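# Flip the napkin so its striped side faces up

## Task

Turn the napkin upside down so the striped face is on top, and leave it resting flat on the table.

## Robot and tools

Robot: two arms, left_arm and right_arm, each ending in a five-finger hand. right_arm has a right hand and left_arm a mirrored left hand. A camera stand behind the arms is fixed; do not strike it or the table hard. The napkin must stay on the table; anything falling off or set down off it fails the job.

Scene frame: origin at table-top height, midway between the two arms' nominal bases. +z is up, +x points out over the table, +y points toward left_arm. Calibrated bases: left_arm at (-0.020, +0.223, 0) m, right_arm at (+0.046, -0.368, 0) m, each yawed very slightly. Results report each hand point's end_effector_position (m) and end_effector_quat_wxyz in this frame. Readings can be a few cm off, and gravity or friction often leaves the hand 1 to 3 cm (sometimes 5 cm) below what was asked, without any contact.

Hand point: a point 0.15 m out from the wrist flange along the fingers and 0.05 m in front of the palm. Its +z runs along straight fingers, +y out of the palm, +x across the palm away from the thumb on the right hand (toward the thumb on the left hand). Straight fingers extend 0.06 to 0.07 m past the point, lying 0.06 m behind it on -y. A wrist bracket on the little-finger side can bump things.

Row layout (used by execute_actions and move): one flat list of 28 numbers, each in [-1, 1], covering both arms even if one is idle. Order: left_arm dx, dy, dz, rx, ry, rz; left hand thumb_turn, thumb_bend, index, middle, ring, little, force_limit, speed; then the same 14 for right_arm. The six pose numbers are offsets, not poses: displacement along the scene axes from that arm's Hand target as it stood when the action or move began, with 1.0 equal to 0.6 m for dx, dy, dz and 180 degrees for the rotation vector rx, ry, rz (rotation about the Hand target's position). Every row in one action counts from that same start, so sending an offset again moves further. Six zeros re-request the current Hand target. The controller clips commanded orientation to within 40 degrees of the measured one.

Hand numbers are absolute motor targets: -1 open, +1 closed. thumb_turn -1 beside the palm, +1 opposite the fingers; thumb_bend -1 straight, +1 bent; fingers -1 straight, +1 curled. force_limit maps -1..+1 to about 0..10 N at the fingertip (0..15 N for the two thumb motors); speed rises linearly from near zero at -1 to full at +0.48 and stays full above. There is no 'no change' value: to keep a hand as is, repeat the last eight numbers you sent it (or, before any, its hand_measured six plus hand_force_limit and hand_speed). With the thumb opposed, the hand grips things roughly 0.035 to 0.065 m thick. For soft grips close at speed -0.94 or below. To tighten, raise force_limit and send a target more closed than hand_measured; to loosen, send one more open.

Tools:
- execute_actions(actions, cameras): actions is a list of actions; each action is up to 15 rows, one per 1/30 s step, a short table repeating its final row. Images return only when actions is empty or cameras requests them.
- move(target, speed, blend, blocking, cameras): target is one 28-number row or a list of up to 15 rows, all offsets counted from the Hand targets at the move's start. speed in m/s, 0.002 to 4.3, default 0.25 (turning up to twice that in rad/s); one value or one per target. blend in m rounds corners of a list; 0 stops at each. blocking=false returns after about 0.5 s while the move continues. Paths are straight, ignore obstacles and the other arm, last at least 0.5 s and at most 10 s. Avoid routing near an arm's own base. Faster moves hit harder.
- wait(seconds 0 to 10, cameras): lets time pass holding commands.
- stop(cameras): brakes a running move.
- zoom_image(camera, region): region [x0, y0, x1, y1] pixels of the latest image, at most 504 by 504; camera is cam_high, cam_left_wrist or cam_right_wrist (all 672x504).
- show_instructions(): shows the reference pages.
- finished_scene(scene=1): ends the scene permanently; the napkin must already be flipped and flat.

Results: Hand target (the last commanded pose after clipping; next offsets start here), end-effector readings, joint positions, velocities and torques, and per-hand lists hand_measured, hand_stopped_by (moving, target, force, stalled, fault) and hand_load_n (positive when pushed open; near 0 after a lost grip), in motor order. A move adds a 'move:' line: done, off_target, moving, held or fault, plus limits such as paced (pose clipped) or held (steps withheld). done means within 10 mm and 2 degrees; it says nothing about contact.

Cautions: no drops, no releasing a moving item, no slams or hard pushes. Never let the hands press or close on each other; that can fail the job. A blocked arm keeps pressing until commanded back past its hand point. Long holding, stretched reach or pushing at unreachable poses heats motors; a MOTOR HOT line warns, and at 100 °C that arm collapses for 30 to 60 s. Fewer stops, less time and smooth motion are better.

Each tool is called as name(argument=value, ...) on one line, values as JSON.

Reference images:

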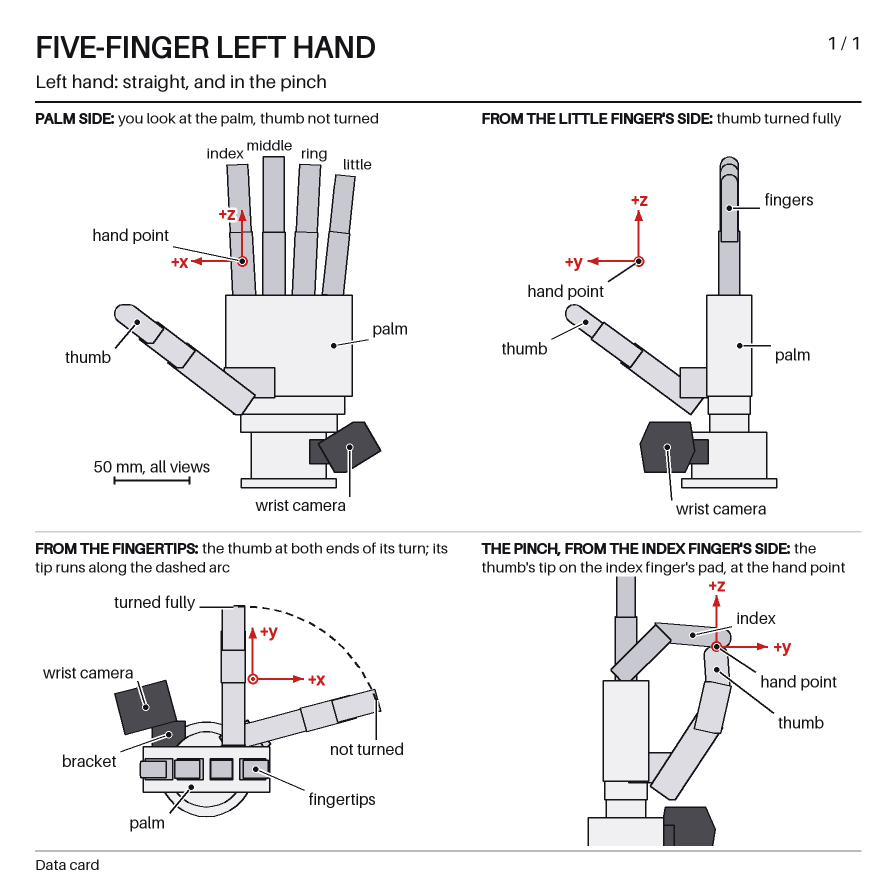

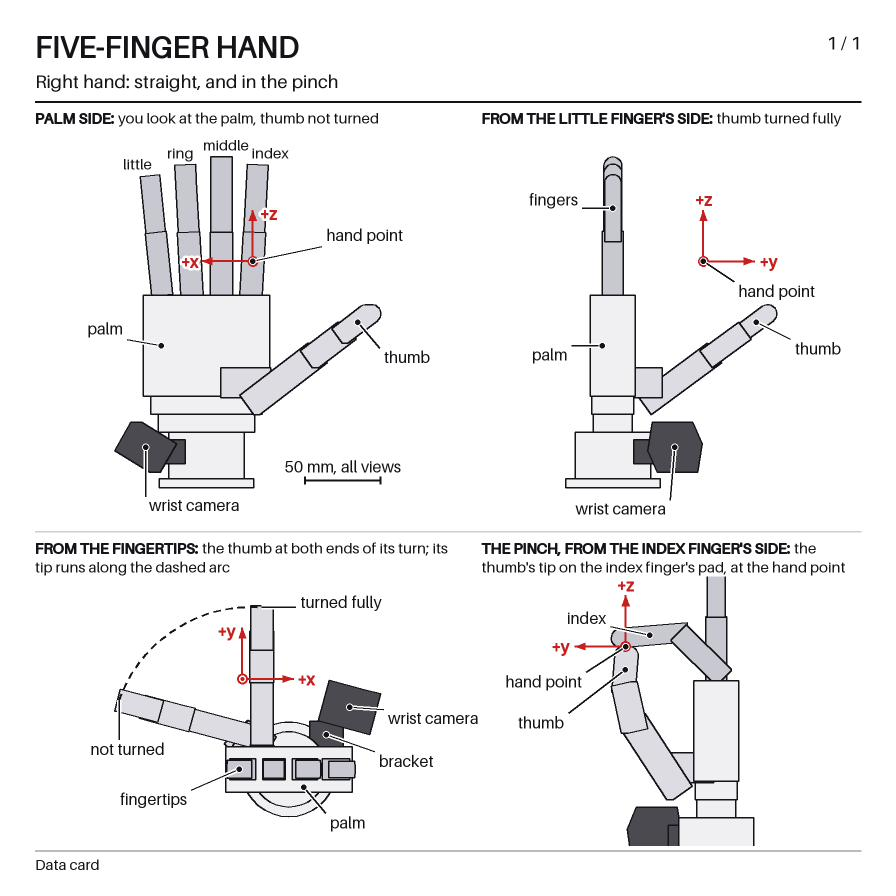

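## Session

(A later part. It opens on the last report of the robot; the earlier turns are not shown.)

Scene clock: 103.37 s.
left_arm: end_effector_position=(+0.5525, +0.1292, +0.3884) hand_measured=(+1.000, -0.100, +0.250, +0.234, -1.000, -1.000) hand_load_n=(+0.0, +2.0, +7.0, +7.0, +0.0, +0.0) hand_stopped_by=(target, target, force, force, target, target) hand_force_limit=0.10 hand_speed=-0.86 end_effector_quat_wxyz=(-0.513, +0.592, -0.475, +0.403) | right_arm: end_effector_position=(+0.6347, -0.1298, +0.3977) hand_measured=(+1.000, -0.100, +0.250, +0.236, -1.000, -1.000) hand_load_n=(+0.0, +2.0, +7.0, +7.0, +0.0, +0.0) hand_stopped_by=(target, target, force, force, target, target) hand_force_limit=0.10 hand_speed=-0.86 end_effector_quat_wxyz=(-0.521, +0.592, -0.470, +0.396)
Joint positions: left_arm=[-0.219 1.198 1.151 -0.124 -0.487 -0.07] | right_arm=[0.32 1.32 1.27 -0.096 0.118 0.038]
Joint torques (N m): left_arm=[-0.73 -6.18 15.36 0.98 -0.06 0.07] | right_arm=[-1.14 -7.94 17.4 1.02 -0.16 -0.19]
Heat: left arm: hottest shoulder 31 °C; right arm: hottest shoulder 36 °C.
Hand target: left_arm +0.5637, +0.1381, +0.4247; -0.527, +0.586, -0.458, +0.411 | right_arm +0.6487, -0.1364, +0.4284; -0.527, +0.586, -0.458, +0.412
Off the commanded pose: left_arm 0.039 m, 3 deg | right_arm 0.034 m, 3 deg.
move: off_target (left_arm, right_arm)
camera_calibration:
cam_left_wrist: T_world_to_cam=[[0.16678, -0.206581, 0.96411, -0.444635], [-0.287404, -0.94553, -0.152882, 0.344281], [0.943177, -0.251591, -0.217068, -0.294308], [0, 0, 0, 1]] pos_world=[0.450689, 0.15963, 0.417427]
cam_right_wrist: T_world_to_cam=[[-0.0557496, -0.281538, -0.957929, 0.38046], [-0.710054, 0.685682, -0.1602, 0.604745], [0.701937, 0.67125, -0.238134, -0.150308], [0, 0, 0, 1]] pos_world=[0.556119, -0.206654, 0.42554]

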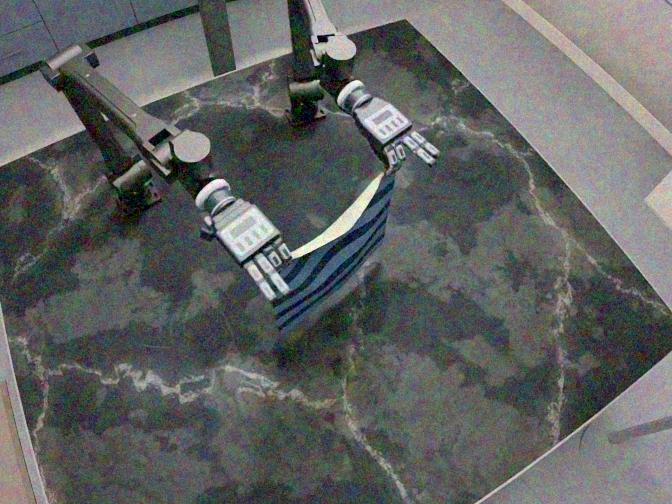

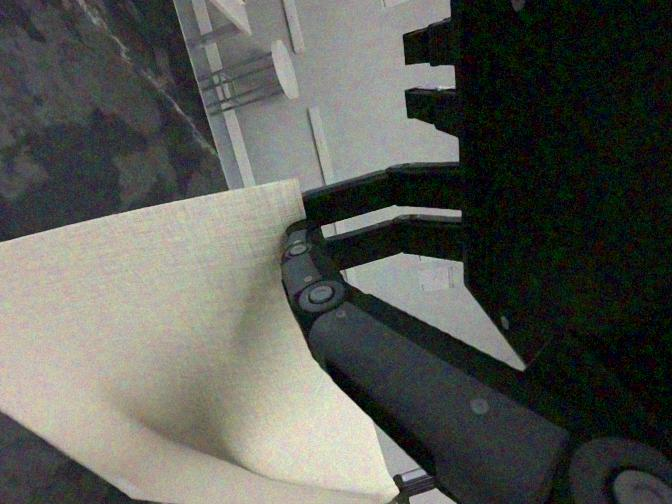

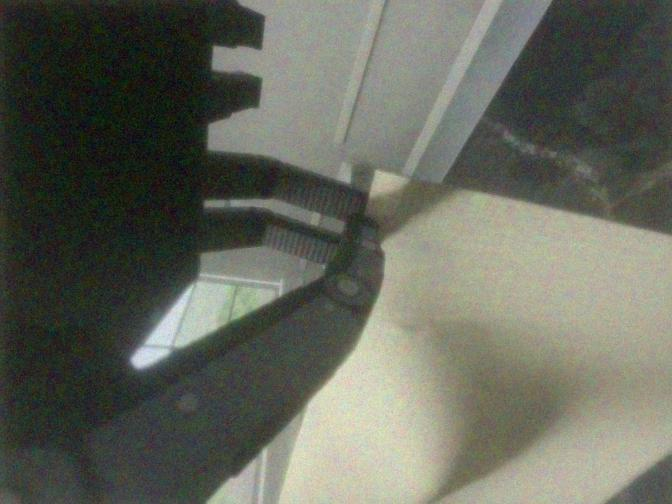

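move(target=[0.279, 0.0706, 0.02, 0, 0, 0, 1, -0.1, 0.7, 0.7, -1, -1, 0.1, -0.86, 0.266, 0.0673, 0.01, 0, 0, 0, 1, -0.1, 0.7, 0.7, -1, -1, 0.1, -0.86], speed=0.1, cameras=["all"])

Scene clock: 110.37 s.
left_arm: end_effector_position=(+0.7199, +0.1685, +0.4044) hand_measured=(+1.000, -0.100, +0.250, +0.234, -1.000, -1.000) hand_load_n=(-0.5, +2.0, +6.5, +7.0, +0.0, +0.0) hand_stopped_by=(target, target, force, force, target, target) hand_force_limit=0.10 hand_speed=-0.86 end_effector_quat_wxyz=(-0.511, +0.594, -0.471, +0.405) | right_arm: end_effector_position=(+0.7945, -0.0873, +0.4106) hand_measured=(+1.000, -0.100, +0.250, +0.236, -1.000, -1.000) hand_load_n=(-0.5, +1.5, +7.0, +7.0, +0.0, +0.0) hand_stopped_by=(target, target, force, force, target, target) hand_force_limit=0.10 hand_speed=-0.86 end_effector_quat_wxyz=(-0.523, +0.590, -0.470, +0.397)
Joint positions: left_arm=[-0.072 1.608 1.604 -0.156 -0.343 -0.053] | right_arm=[0.291 1.754 1.797 -0.182 0.09 0.035]
Joint torques (N m): left_arm=[-0.79 -11.11 15.45 1.03 -0.05 0.07] | right_arm=[-1.08 -13.51 17.37 1.03 -0.17 -0.18]
Heat: left arm: hottest shoulder 31 °C; right arm: hottest elbow 37 °C.
Hand target: left_arm +0.7311, +0.1805, +0.4367; -0.527, +0.586, -0.458, +0.411 | right_arm +0.8083, -0.0960, +0.4344; -0.527, +0.586, -0.458, +0.412
Off the commanded pose: left_arm 0.036 m, 3 deg | right_arm 0.029 m, 2 deg.
move: off_target (left_arm, right_arm)
camera_calibration:
cam_left_wrist: T_world_to_cam=[[0.165192, -0.197409, 0.966303, -0.48106], [-0.284655, -0.947611, -0.144928, 0.427263], [0.94429, -0.251122, -0.212732, -0.441498], [0, 0, 0, 1]] pos_world=[0.617992, 0.199044, 0.432852]
cam_right_wrist: T_world_to_cam=[[-0.0511344, -0.278719, -0.95901, 0.410862], [-0.708288, 0.687101, -0.161928, 0.690571], [0.704069, 0.670975, -0.232548, -0.291998], [0, 0, 0, 1]] pos_world=[0.715719, -0.164054, 0.43794]

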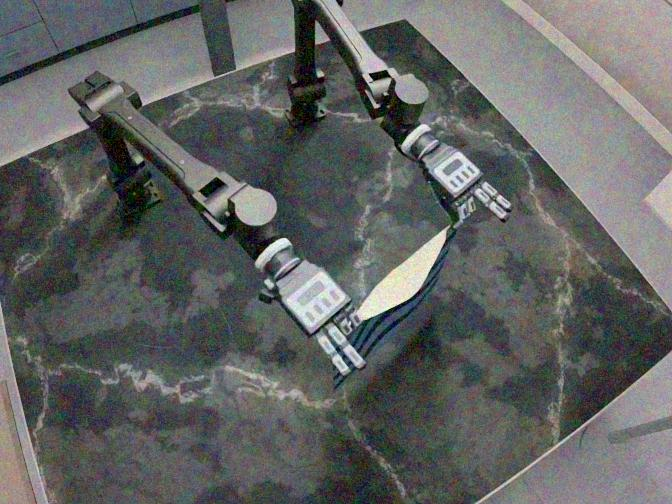

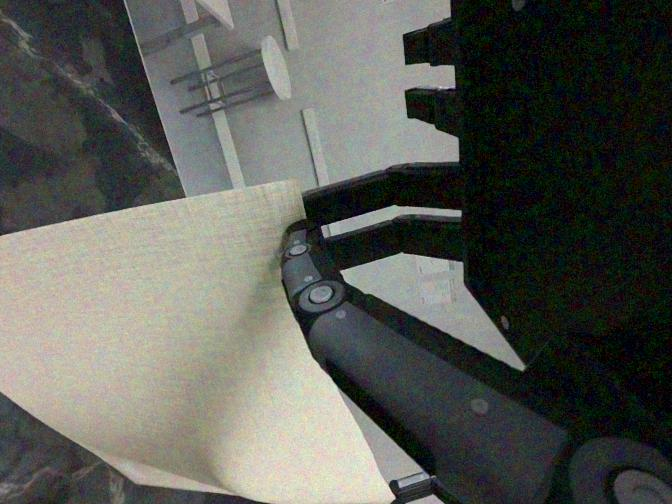

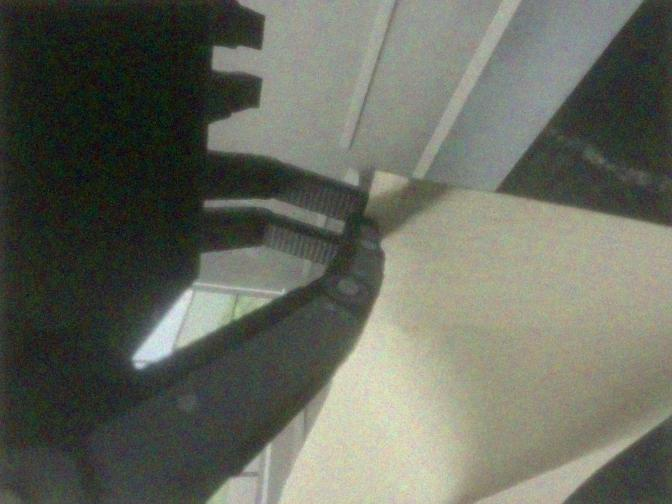

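move(target=[0.020, 0.0223, -0.07, 0, 0, 0, 1, -0.1, 0.7, 0.7, -1, -1, 0.1, -0.86, 0.0282, -0.0100, -0.075, 0, 0, 0, 1, -0.1, 0.7, 0.7, -1, -1, 0.1, -0.86], speed=0.06, cameras=["all"])

Scene clock: 112.77 s.
left_arm: end_effector_position=(+0.7353, +0.1792, +0.3996) hand_measured=(+1.000, -0.100, +0.250, +0.234, -1.000, -1.000) hand_load_n=(-0.5, +2.0, +6.5, +7.0, +0.0, +0.0) hand_stopped_by=(target, target, force, force, target, target) hand_force_limit=0.10 hand_speed=-0.86 end_effector_quat_wxyz=(-0.517, +0.588, -0.462, +0.417) | right_arm: end_effector_position=(+0.8118, -0.0920, +0.3973) hand_measured=(+1.000, -0.100, +0.250, +0.236, -1.000, -1.000) hand_load_n=(-0.5, +1.5, +7.0, +7.0, +0.0, +0.0) hand_stopped_by=(target, target, force, force, target, target) hand_force_limit=0.10 hand_speed=-0.86 end_effector_quat_wxyz=(-0.530, +0.585, -0.466, +0.400)
Joint positions: left_arm=[-0.049 1.637 1.604 -0.092 -0.317 -0.052] | right_arm=[0.274 1.789 1.797 -0.127 0.072 0.034]
Joint torques (N m): left_arm=[-0.73 -11.46 9.51 2.29 -0.04 0.08] | right_arm=[-1.08 -13.86 11.54 2.55 -0.17 -0.18]
Heat: left arm: hottest shoulder 31 °C; right arm: hottest elbow 38 °C.
Hand target: left_arm +0.7431, +0.1939, +0.3947; -0.527, +0.586, -0.458, +0.411 | right_arm +0.8253, -0.1020, +0.3894; -0.527, +0.586, -0.458, +0.412
Off the commanded pose: left_arm 0.017 m, 1 deg | right_arm 0.019 m, 2 deg.
move: off_target (left_arm, right_arm)
camera_calibration:
cam_left_wrist: T_world_to_cam=[[0.131257, -0.192105, 0.972557, -0.455403], [-0.282485, -0.947621, -0.149055, 0.441077], [0.95025, -0.255168, -0.178648, -0.471658], [0, 0, 0, 1]] pos_world=[0.632565, 0.210136, 0.424389]
cam_right_wrist: T_world_to_cam=[[-0.0330027, -0.271853, -0.961773, 0.38458], [-0.706311, 0.687185, -0.170002, 0.705531], [0.707132, 0.6737, -0.214692, -0.313387], [0, 0, 0, 1]] pos_world=[0.732623, -0.169153, 0.422538]

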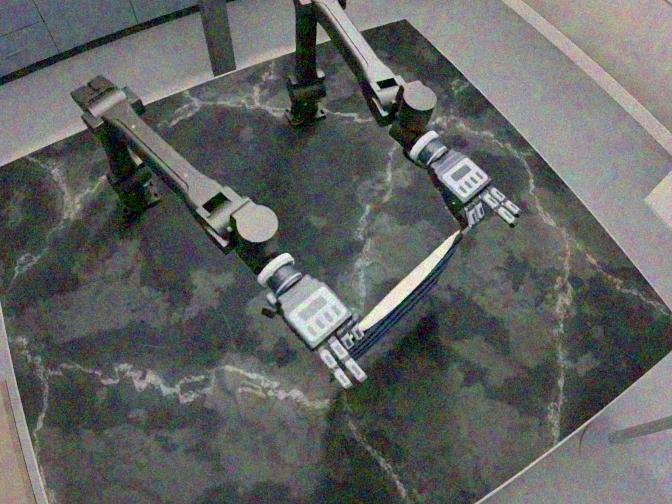

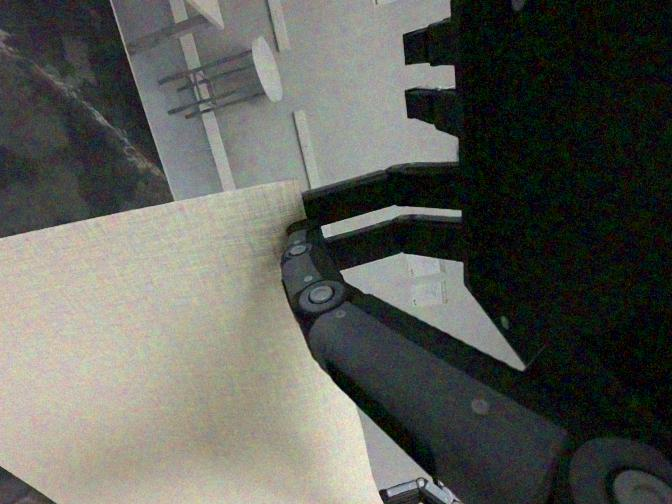

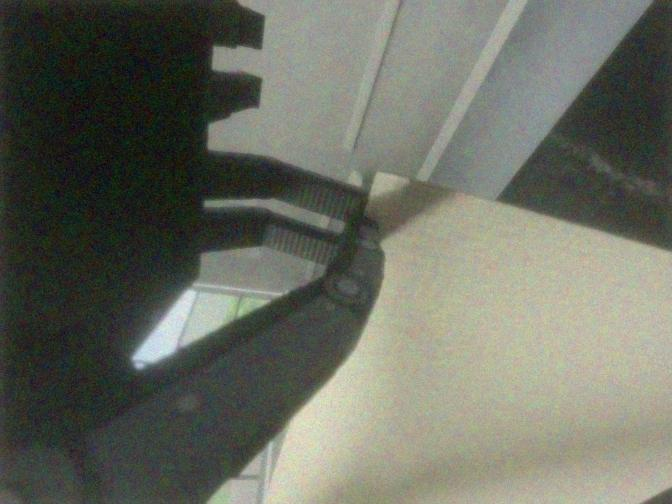

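move(target=[0, 0, -0.068, 0, 0, 0, 1, -0.1, 0.7, 0.7, -1, -1, 0.1, -0.86, 0, 0, -0.064, 0, 0, 0, 1, -0.1, 0.7, 0.7, -1, -1, 0.1, -0.86], speed=0.06, cameras=["all"])

zoom_image(camera="cam_high", region=[270, 160, 530, 420])

Scene clock: 114.77 s.
left_arm: end_effector_position=(+0.7375, +0.1791, +0.3605) hand_measured=(+1.000, -0.100, +0.250, +0.234, -1.000, -1.000) hand_load_n=(-0.5, +2.0, +6.5, +7.0, +0.0, +0.0) hand_stopped_by=(target, target, force, force, target, target) hand_force_limit=0.10 hand_speed=-0.86 end_effector_quat_wxyz=(-0.518, +0.587, -0.462, +0.418) | right_arm: end_effector_position=(+0.8130, -0.0916, +0.3565) hand_measured=(+1.000, -0.100, +0.250, +0.236, -1.000, -1.000) hand_load_n=(-0.5, +1.5, +7.0, +7.0, +0.0, +0.0) hand_stopped_by=(target, target, force, force, target, target) hand_force_limit=0.10 hand_speed=-0.86 end_effector_quat_wxyz=(-0.529, +0.586, -0.466, +0.400)
Joint positions: left_arm=[-0.049 1.651 1.516 0.012 -0.317 -0.05] | right_arm=[0.274 1.798 1.705 -0.028 0.072 0.034]
Joint torques (N m): left_arm=[-0.67 -11.63 8.98 2.32 -0.04 0.09] | right_arm=[-1.14 -14.04 11.48 2.55 -0.17 -0.19]
Heat: left arm: hottest shoulder 31 °C; right arm: hottest elbow 38 °C.
Hand target: left_arm +0.7431, +0.1939, +0.3539; -0.527, +0.586, -0.458, +0.411 | right_arm +0.8253, -0.1020, +0.3510; -0.527, +0.586, -0.458, +0.412
Off the commanded pose: left_arm 0.017 m, 1 deg | right_arm 0.017 m, 2 deg.
move: off_target (left_arm, right_arm)
camera_calibration:
cam_left_wrist: T_world_to_cam=[[0.12855, -0.19325, 0.972692, -0.415578], [-0.282274, -0.947389, -0.150918, 0.436251], [0.950682, -0.255165, -0.176337, -0.481862], [0, 0, 0, 1]] pos_world=[0.634663, 0.210035, 0.385097]
cam_right_wrist: T_world_to_cam=[[-0.0358148, -0.272746, -0.961419, 0.347585], [-0.706794, 0.68704, -0.168578, 0.699006], [0.706512, 0.673488, -0.217382, -0.321891], [0, 0, 0, 1]] pos_world=[0.733922, -0.168653, 0.382038]

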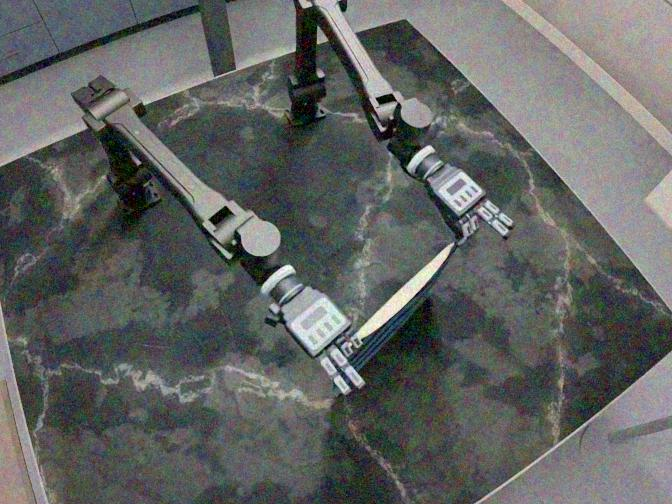

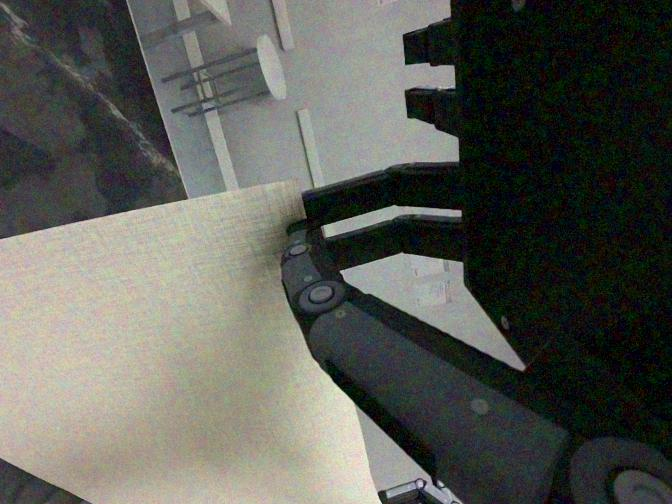

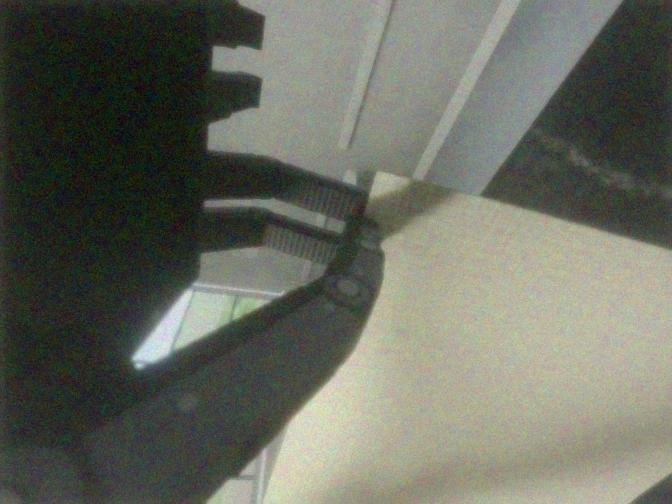

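Scaled by 1.938.

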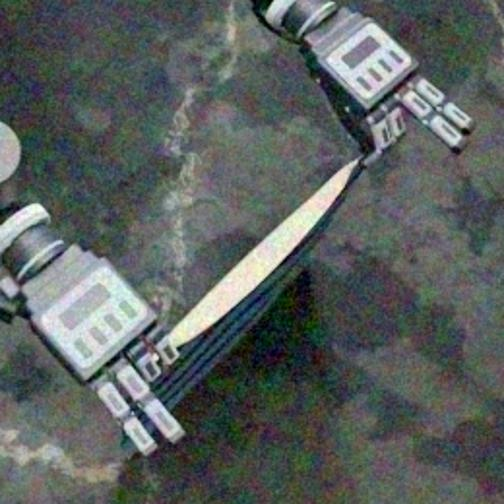

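move(target=[[-0.1486, -0.0376, -0.0233, 0, 0, 0, 1, -0.1, 0.7, 0.7, -1, -1, 0.1, -0.86, -0.1486, -0.0376, -0.0233, 0, 0, 0, 1, -0.1, 0.7, 0.7, -1, -1, 0.1, -0.86], [-0.2867, -0.0725, -0.0833, 0, 0, 0, 1, -0.1, 0.7, 0.7, -1, -1, 0.1, -0.86, -0.2867, -0.0725, -0.0833, 0, 0, 0, 1, -0.1, 0.7, 0.7, -1, -1, 0.1, -0.86], [-0.4054, -0.1025, -0.1767, 0, 0, 0, 1, -0.1, 0.7, 0.7, -1, -1, 0.1, -0.86, -0.4054, -0.1025, -0.1767, 0, 0, 0, 1, -0.1, 0.7, 0.7, -1, -1, 0.1, -0.86]], speed=0.12, blend=0.02, cameras=["all"])

Scene clock: 119.07 s.
left_arm: end_effector_position=(+0.5022, +0.1316, +0.2362) hand_measured=(+1.000, -0.100, +0.250, +0.234, -1.000, -1.000) hand_load_n=(+0.0, +2.0, +6.5, +7.0, +0.0, +0.5) hand_stopped_by=(target, target, force, force, target, target) hand_force_limit=0.10 hand_speed=-0.86 end_effector_quat_wxyz=(-0.520, +0.589, -0.472, +0.400) | right_arm: end_effector_position=(+0.5809, -0.1611, +0.2255) hand_measured=(+1.000, -0.100, +0.250, +0.236, -1.000, -1.000) hand_load_n=(+0.0, +2.0, +7.0, +7.0, +0.0, +0.0) hand_stopped_by=(target, target, force, force, target, target) hand_force_limit=0.10 hand_speed=-0.86 end_effector_quat_wxyz=(-0.517, +0.597, -0.471, +0.392)
Joint positions: left_arm=[-0.257 1.173 0.711 0.299 -0.536 -0.066] | right_arm=[0.292 1.289 0.78 0.35 0.086 0.034]
Joint torques (N m): left_arm=[-2.37 -6.95 8.02 2.15 -0.46 -0.08] | right_arm=[0.85 -9.17 9.99 2.51 0.4 -0.15]
Heat: left arm: hottest shoulder 31 °C; right arm: hottest elbow 38 °C.
Hand target: left_arm +0.4999, +0.1324, +0.2479; -0.527, +0.586, -0.458, +0.411 | right_arm +0.5820, -0.1635, +0.2450; -0.527, +0.586, -0.458, +0.412
Off the commanded pose: left_arm 0.012 m, 2 deg | right_arm 0.020 m, 3 deg.
move: off_target (left_arm, right_arm)
camera_calibration:
cam_left_wrist: T_world_to_cam=[[0.160522, -0.214758, 0.963386, -0.284597], [-0.277123, -0.946589, -0.164839, 0.306712], [0.947331, -0.240517, -0.211462, -0.284188], [0, 0, 0, 1]] pos_world=[0.399902, 0.160859, 0.26464]
cam_right_wrist: T_world_to_cam=[[-0.0672718, -0.286315, -0.955771, 0.209199], [-0.715546, 0.681432, -0.153769, 0.561545], [0.695319, 0.673553, -0.250713, -0.125458], [0, 0, 0, 1]] pos_world=[0.503118, -0.238255, 0.254841]

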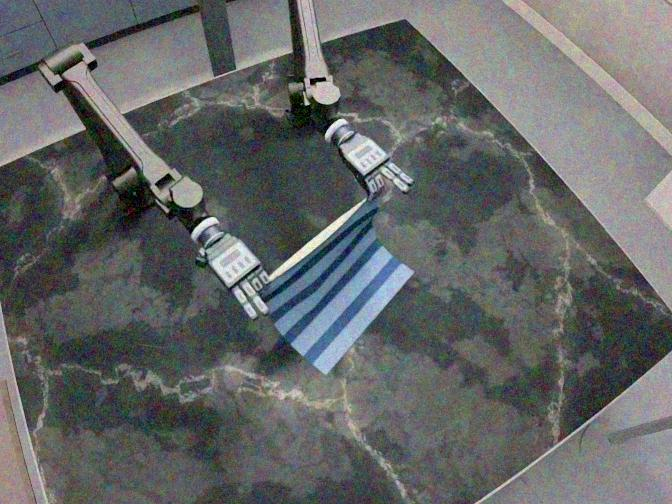

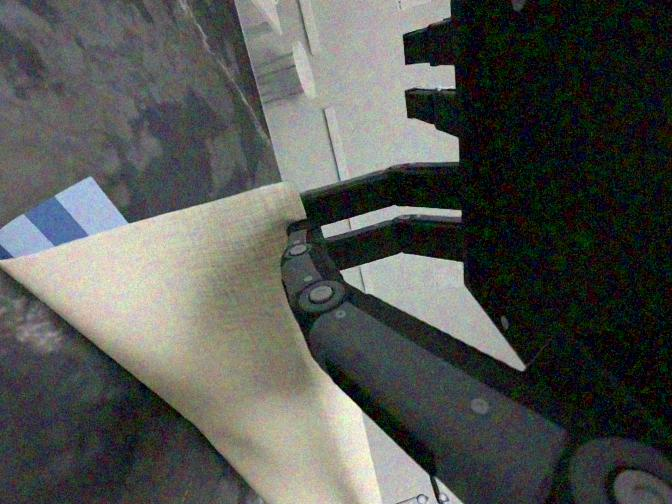

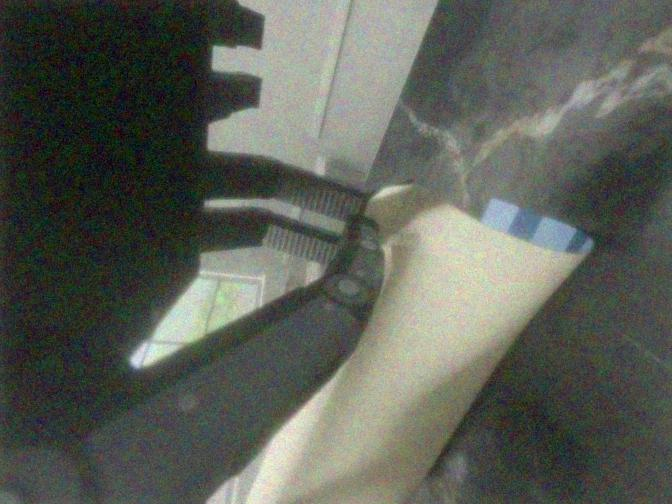

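move(target=[[0.129, 0.0327, 0.24, 0, 0, 0, 1, -0.1, 0.7, 0.7, -1, -1, 0.1, -0.86, 0.129, 0.0327, 0.24, 0, 0, 0, 1, -0.1, 0.7, 0.7, -1, -1, 0.1, -0.86], [0.462, 0.117, 0.315, 0, 0, 0, 1, -0.1, 0.7, 0.7, -1, -1, 0.1, -0.86, 0.462, 0.117, 0.308, 0, 0, 0, 1, -0.1, 0.7, 0.7, -1, -1, 0.1, -0.86]], speed=0.13, blend=0.04, cameras=["all"])

Scene clock: 125.83 s.
left_arm: end_effector_position=(+0.7667, +0.1898, +0.4078) hand_measured=(+1.000, -0.100, +0.250, +0.234, -1.000, -1.000) hand_load_n=(+0.0, +2.0, +6.5, +7.0, +0.0, +0.0) hand_stopped_by=(target, target, force, force, target, target) hand_force_limit=0.10 hand_speed=-0.86 end_effector_quat_wxyz=(-0.511, +0.594, -0.470, +0.407) | right_arm: end_effector_position=(+0.8447, -0.0812, +0.4105) hand_measured=(+1.000, -0.100, +0.250, +0.236, -1.000, -1.000) hand_load_n=(-0.5, +2.0, +7.0, +6.5, +0.0, -0.5) hand_stopped_by=(target, target, force, force, target, target) hand_force_limit=0.10 hand_speed=-0.86 end_effector_quat_wxyz=(-0.527, +0.591, -0.467, +0.394)
Joint positions: left_arm=[-0.027 1.727 1.762 -0.189 -0.299 -0.049] | right_arm=[0.271 1.9 2.001 -0.235 0.06 0.034]
Joint torques (N m): left_arm=[-0.97 -12.45 15.45 1.03 -0.06 0.08] | right_arm=[-1.03 -15.03 17.33 1.02 -0.15 -0.18]
Heat: left arm: hottest elbow 32 °C; right arm: hottest elbow 40 °C.
Hand target: left_arm +0.7771, +0.2026, +0.4369; -0.527, +0.586, -0.458, +0.411 | right_arm +0.8592, -0.0933, +0.4298; -0.527, +0.586, -0.458, +0.412
Off the commanded pose: left_arm 0.033 m, 3 deg | right_arm 0.027 m, 2 deg.
move: off_target (left_arm, right_arm)
camera_calibration:
cam_left_wrist: T_world_to_cam=[[0.160874, -0.194433, 0.967634, -0.485758], [-0.284198, -0.948005, -0.14324, 0.460212], [0.945172, -0.251956, -0.207767, -0.482189], [0, 0, 0, 1]] pos_world=[0.664689, 0.220345, 0.435774]
cam_right_wrist: T_world_to_cam=[[-0.0450212, -0.275409, -0.960272, 0.410605], [-0.715025, 0.680176, -0.161553, 0.726908], [0.697647, 0.679346, -0.227547, -0.327356], [0, 0, 0, 1]] pos_world=[0.766622, -0.158953, 0.437239]

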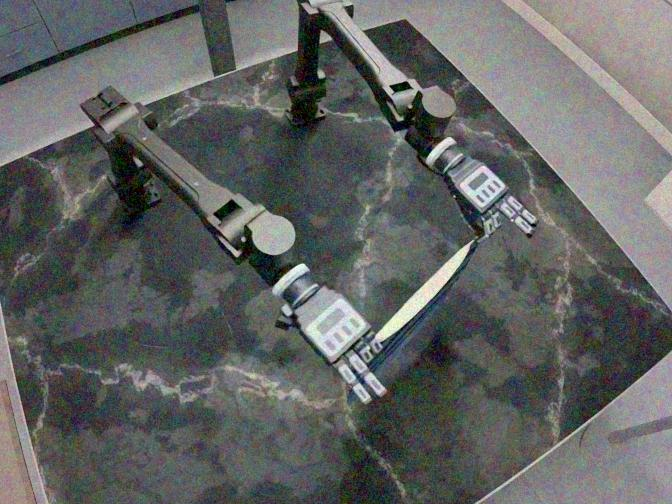

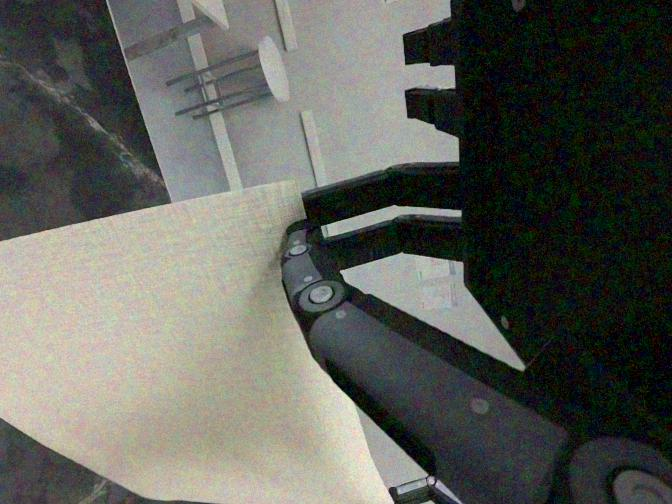

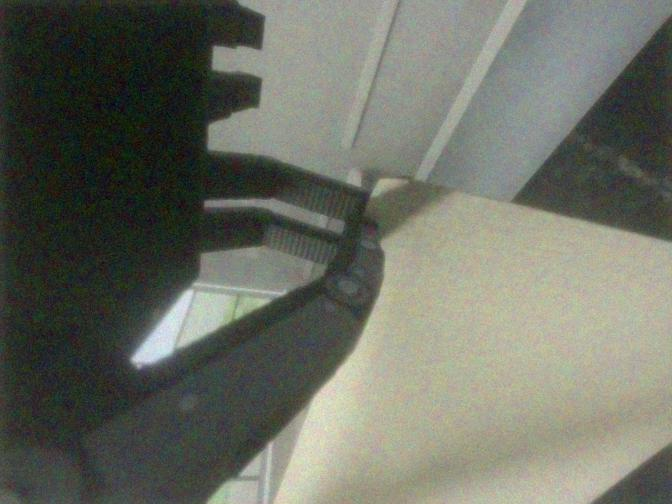

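move(target=[[0.0, 0.0, -0.118, 0, 0, 0, 1, -0.1, 0.7, 0.7, -1, -1, 0.1, -0.86, 0.0, 0.0, -0.110, 0, 0, 0, 1, -0.1, 0.7, 0.7, -1, -1, 0.1, -0.86], [-0.1373, -0.0347, -0.218, 0, 0, 0, 1, -0.1, 0.7, 0.7, -1, -1, 0.1, -0.86, -0.1373, -0.0347, -0.197, 0, 0, 0, 1, -0.1, 0.7, 0.7, -1, -1, 0.1, -0.86], [-0.3069, -0.0776, -0.382, 0, 0, 0, 1, -0.1, 0.7, 0.7, -1, -1, 0.1, -0.86, -0.3069, -0.0776, -0.355, 0, 0, 0, 1, -0.1, 0.7, 0.7, -1, -1, 0.1, -0.86]], speed=0.1, blend=0.015, cameras=["all"])

Scene clock: 130.70 s.
left_arm: end_effector_position=(+0.5948, +0.1554, +0.1939) hand_measured=(+1.000, -0.100, +0.250, +0.234, -1.000, -1.000) hand_load_n=(+0.0, +2.5, +6.5, +7.0, +0.0, +0.0) hand_stopped_by=(target, target, force, force, target, target) hand_force_limit=0.10 hand_speed=-0.86 end_effector_quat_wxyz=(-0.518, +0.591, -0.471, +0.401) | right_arm: end_effector_position=(+0.6734, -0.1385, +0.1932) hand_measured=(+1.000, -0.100, +0.250, +0.236, -1.000, -1.000) hand_load_n=(+0.0, +1.5, +7.0, +7.0, +0.0, +0.0) hand_stopped_by=(target, target, force, force, target, target) hand_force_limit=0.10 hand_speed=-0.86 end_effector_quat_wxyz=(-0.517, +0.597, -0.473, +0.390)
Joint positions: left_arm=[-0.141 1.473 0.855 0.462 -0.42 -0.05] | right_arm=[0.273 1.581 0.988 0.43 0.067 0.034]
Joint torques (N m): left_arm=[-2.2 -10.34 7.45 2.21 -0.44 -0.07] | right_arm=[0.79 -12.98 9.62 2.52 0.39 -0.15]
Heat: left arm: hottest elbow 32 °C; right arm: hottest elbow 40 °C.
Hand target: left_arm +0.5930, +0.1560, +0.2077; -0.527, +0.586, -0.458, +0.411 | right_arm +0.6751, -0.1399, +0.2168; -0.527, +0.586, -0.458, +0.412
Off the commanded pose: left_arm 0.014 m, 2 deg | right_arm 0.024 m, 4 deg.
move: off_target (left_arm, right_arm)
camera_calibration:
cam_left_wrist: T_world_to_cam=[[0.160939, -0.210036, 0.964356, -0.254782], [-0.277891, -0.947207, -0.159925, 0.347409], [0.947035, -0.242248, -0.21081, -0.374806], [0, 0, 0, 1]] pos_world=[0.492501, 0.184759, 0.222247]
cam_right_wrist: T_world_to_cam=[[-0.0715014, -0.28446, -0.956018, 0.194112], [-0.714932, 0.68297, -0.149745, 0.606311], [0.695528, 0.672781, -0.252203, -0.213027], [0, 0, 0, 1]] pos_world=[0.595517, -0.215555, 0.222641]

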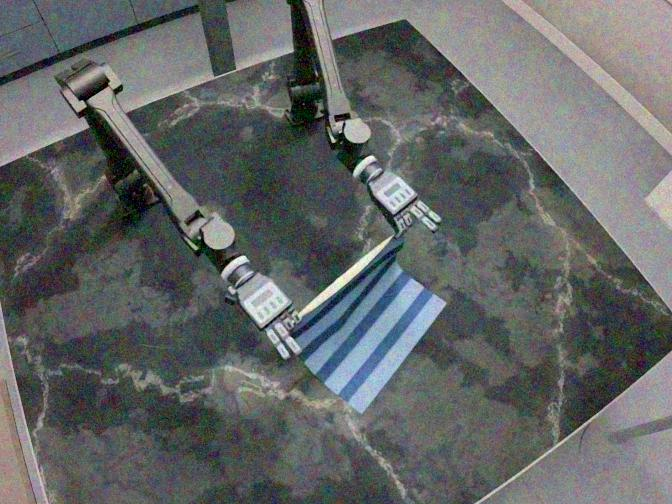

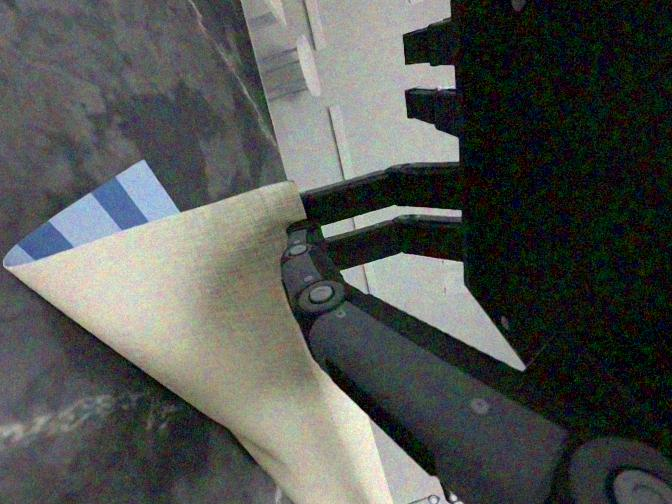

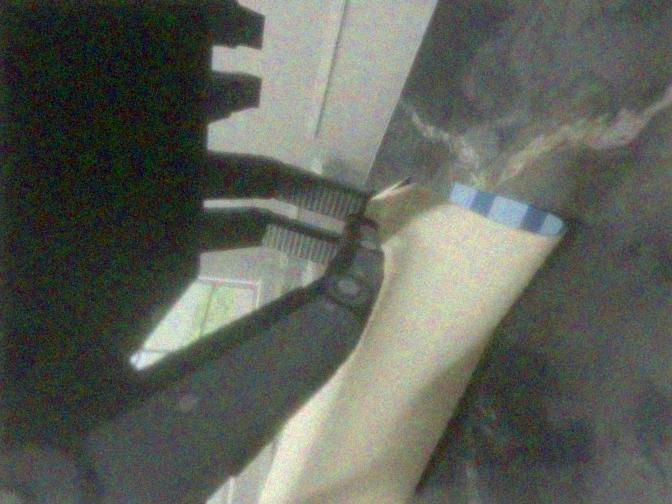

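move(target=[[-0.146, -0.065, -0.163, 0, 0, 0.0235, 1, -0.1, 0.7, 0.7, -1, -1, 0.1, -0.86, -0.108, -0.041, -0.170, 0, 0, 0.0235, 1, -0.1, 0.7, 0.7, -1, -1, 0.1, -0.86], [-0.291, -0.130, -0.296, 0, 0, 0.047, 1, -0.1, 0.7, 0.7, -1, -1, 0.1, -0.86, -0.2165, -0.0817, -0.308, 0, 0, 0.047, 1, -0.1, 0.7, 0.7, -1, -1, 0.1, -0.86]], speed=0.08, blend=0.015, cameras=["all"])

zoom_image(camera="cam_high", region=[190, 180, 470, 440])

Scene clock: 137.60 s.
left_arm: end_effector_position=(+0.4197, +0.0810, +0.0303) hand_measured=(+1.000, -0.100, +0.250, +0.234, -1.000, -1.000) hand_load_n=(-0.5, +2.0, +6.5, +7.0, +0.0, +0.0) hand_stopped_by=(target, target, force, force, target, target) hand_force_limit=0.10 hand_speed=-0.86 end_effector_quat_wxyz=(-0.558, +0.616, -0.421, +0.363) | right_arm: end_effector_position=(+0.5410, -0.1807, +0.0327) hand_measured=(+1.000, -0.100, +0.250, +0.236, -1.000, -1.000) hand_load_n=(-0.5, +1.5, +7.0, +7.0, +0.0, -0.5) hand_stopped_by=(target, target, force, force, target, target) hand_force_limit=0.10 hand_speed=-0.86 end_effector_quat_wxyz=(-0.557, +0.618, -0.423, +0.359)
Joint positions: left_arm=[-0.579 1.707 0.412 1.08 -1.009 -0.161] | right_arm=[0.2 1.762 0.491 1.147 -0.147 0.009]
Joint torques (N m): left_arm=[-2.67 -6.3 3.25 1.85 -0.39 -0.12] | right_arm=[-1.03 -7.59 4.46 2.52 -0.22 -0.18]
Heat: left arm: hottest elbow 32 °C; right arm: hottest elbow 40 °C.
Hand target: left_arm +0.4184, +0.0780, +0.0301; -0.556, +0.618, -0.413, +0.371 | right_arm +0.5452, -0.1889, +0.0320; -0.556, +0.618, -0.413, +0.372
Off the commanded pose: left_arm 0.003 m, 1 deg | right_arm 0.009 m, 2 deg.
move: done
camera_calibration:
cam_left_wrist: T_world_to_cam=[[0.169924, -0.200615, 0.964821, -0.0889759], [-0.124391, -0.975595, -0.180948, 0.140668], [0.977575, -0.0892681, -0.190731, -0.287252], [0, 0, 0, 1]] pos_world=[0.313428, 0.0937423, 0.0565112]
cam_right_wrist: T_world_to_cam=[[0.00317729, -0.272977, -0.962015, -0.0189116], [-0.800111, 0.57637, -0.166191, 0.543881], [0.599843, 0.770247, -0.216581, -0.0649051], [0, 0, 0, 1]] pos_world=[0.474159, -0.268646, 0.0581377]

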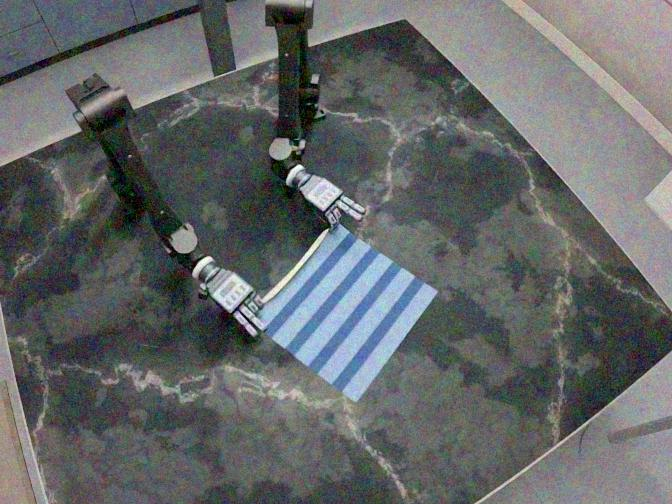

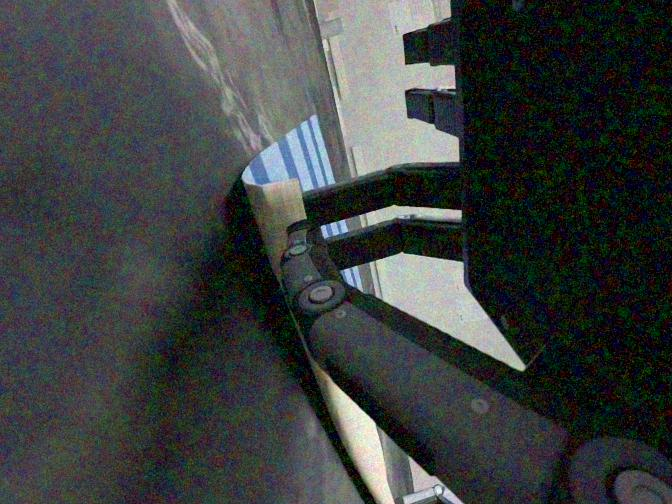

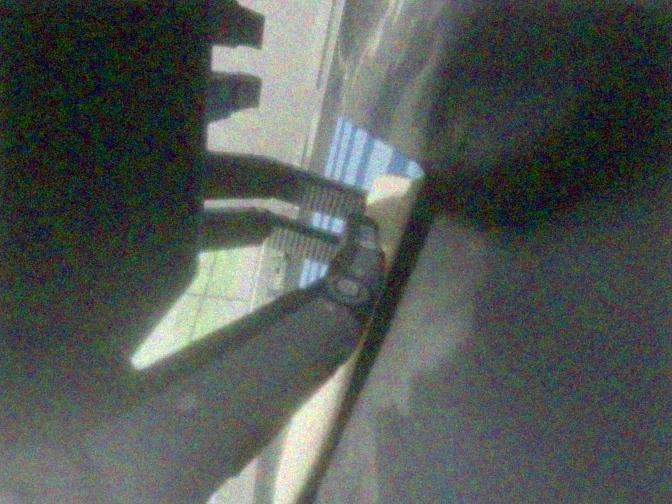

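Scaled by 1.800.

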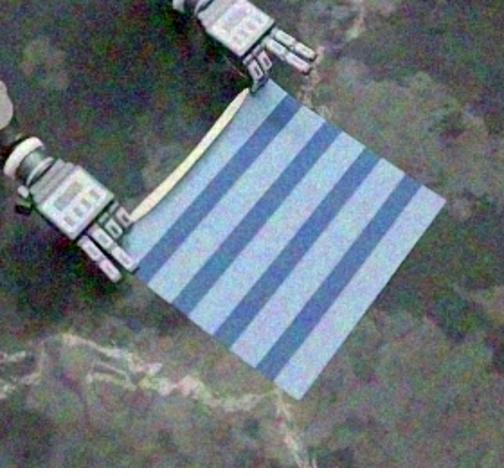

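move(target=[-0.005, -0.002, -0.032, 0, 0, 0, 1, -0.1, 0.7, 0.7, -1, -1, 0.1, -0.86, -0.005, -0.002, -0.034, 0, 0, 0, 1, -0.1, 0.7, 0.7, -1, -1, 0.1, -0.86], speed=0.04, cameras=["all"])

zoom_image(camera="cam_high", region=[230, 200, 370, 340])

Scene clock: 139.83 s.
left_arm: end_effector_position=(+0.4190, +0.0820, +0.0121) hand_measured=(+1.000, -0.100, +0.250, +0.234, -1.000, -1.000) hand_load_n=(+0.0, +2.5, +6.5, +7.0, +0.0, +0.0) hand_stopped_by=(target, target, force, force, target, target) hand_force_limit=0.10 hand_speed=-0.86 end_effector_quat_wxyz=(-0.559, +0.618, -0.417, +0.363) | right_arm: end_effector_position=(+0.5402, -0.1814, +0.0156) hand_measured=(+1.000, -0.100, +0.250, +0.236, -1.000, -1.000) hand_load_n=(-0.5, +1.5, +7.0, +7.0, +0.0, +0.0) hand_stopped_by=(target, target, force, force, target, target) hand_force_limit=0.10 hand_speed=-0.86 end_effector_quat_wxyz=(-0.560, +0.616, -0.421, +0.361)
Joint positions: left_arm=[-0.581 1.792 0.413 1.163 -1.018 -0.167] | right_arm=[0.199 1.838 0.49 1.234 -0.149 0.009]
Joint torques (N m): left_arm=[-2.55 -6.59 2.48 1.87 -0.38 -0.1] | right_arm=[-1.03 -7.59 3.41 2.43 -0.2 -0.18]
Heat: left arm: hottest shoulder 31 °C; right arm: hottest elbow 40 °C.
Hand target: left_arm +0.4154, +0.0768, +0.0109; -0.556, +0.618, -0.413, +0.371 | right_arm +0.5422, -0.1901, +0.0116; -0.556, +0.618, -0.413, +0.372
Off the commanded pose: left_arm 0.006 m, 1 deg | right_arm 0.010 m, 2 deg.
move: done
camera_calibration:
cam_left_wrist: T_world_to_cam=[[0.168183, -0.195321, 0.966211, -0.0708727], [-0.115745, -0.977306, -0.177417, 0.13476], [0.978937, -0.0819956, -0.186974, -0.291253], [0, 0, 0, 1]] pos_world=[0.312636, 0.0939771, 0.03793]
cam_right_wrist: T_world_to_cam=[[0.0117085, -0.270671, -0.962601, -0.0397383], [-0.798592, 0.576801, -0.171902, 0.540196], [0.601758, 0.770738, -0.209402, -0.0686298], [0, 0, 0, 1]] pos_world=[0.47316, -0.269446, 0.0402376]

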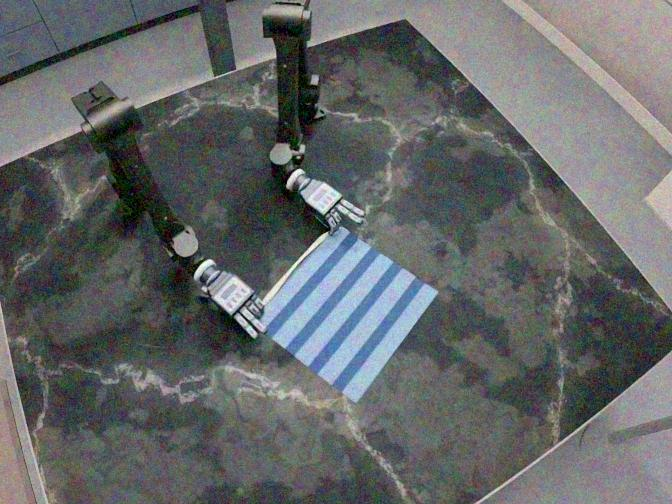

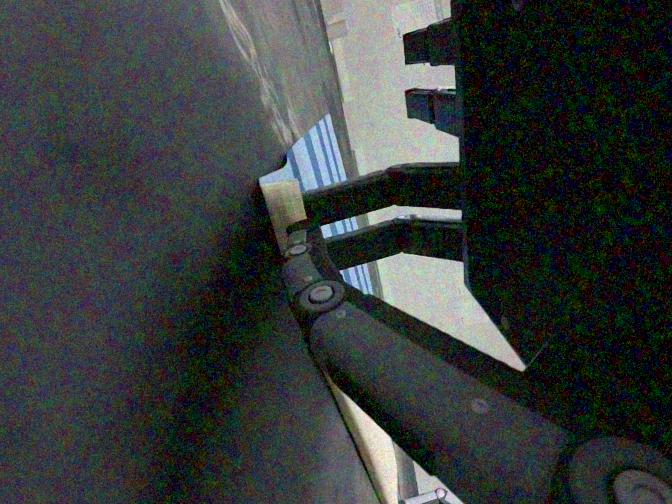

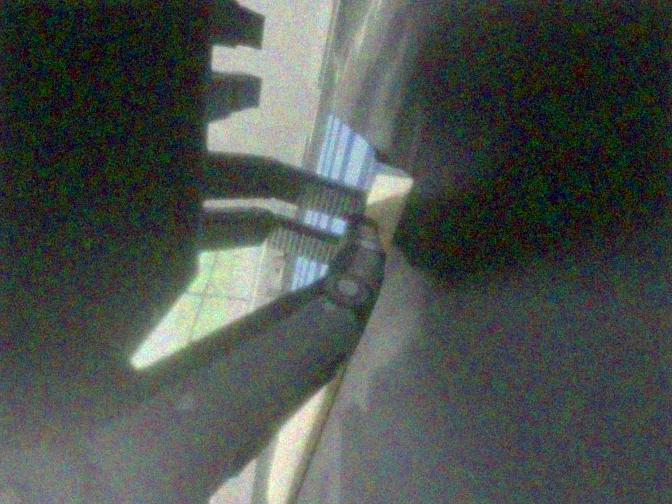

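Scaled by 3.600.

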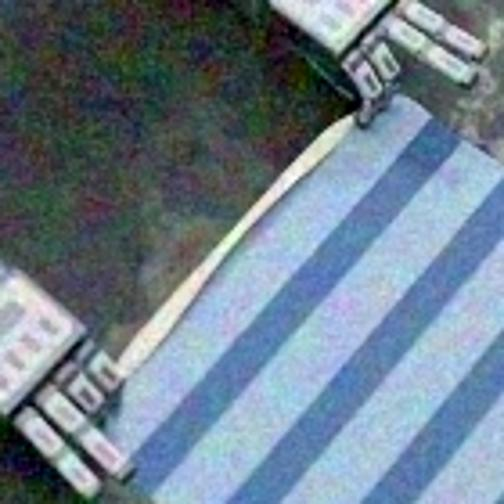

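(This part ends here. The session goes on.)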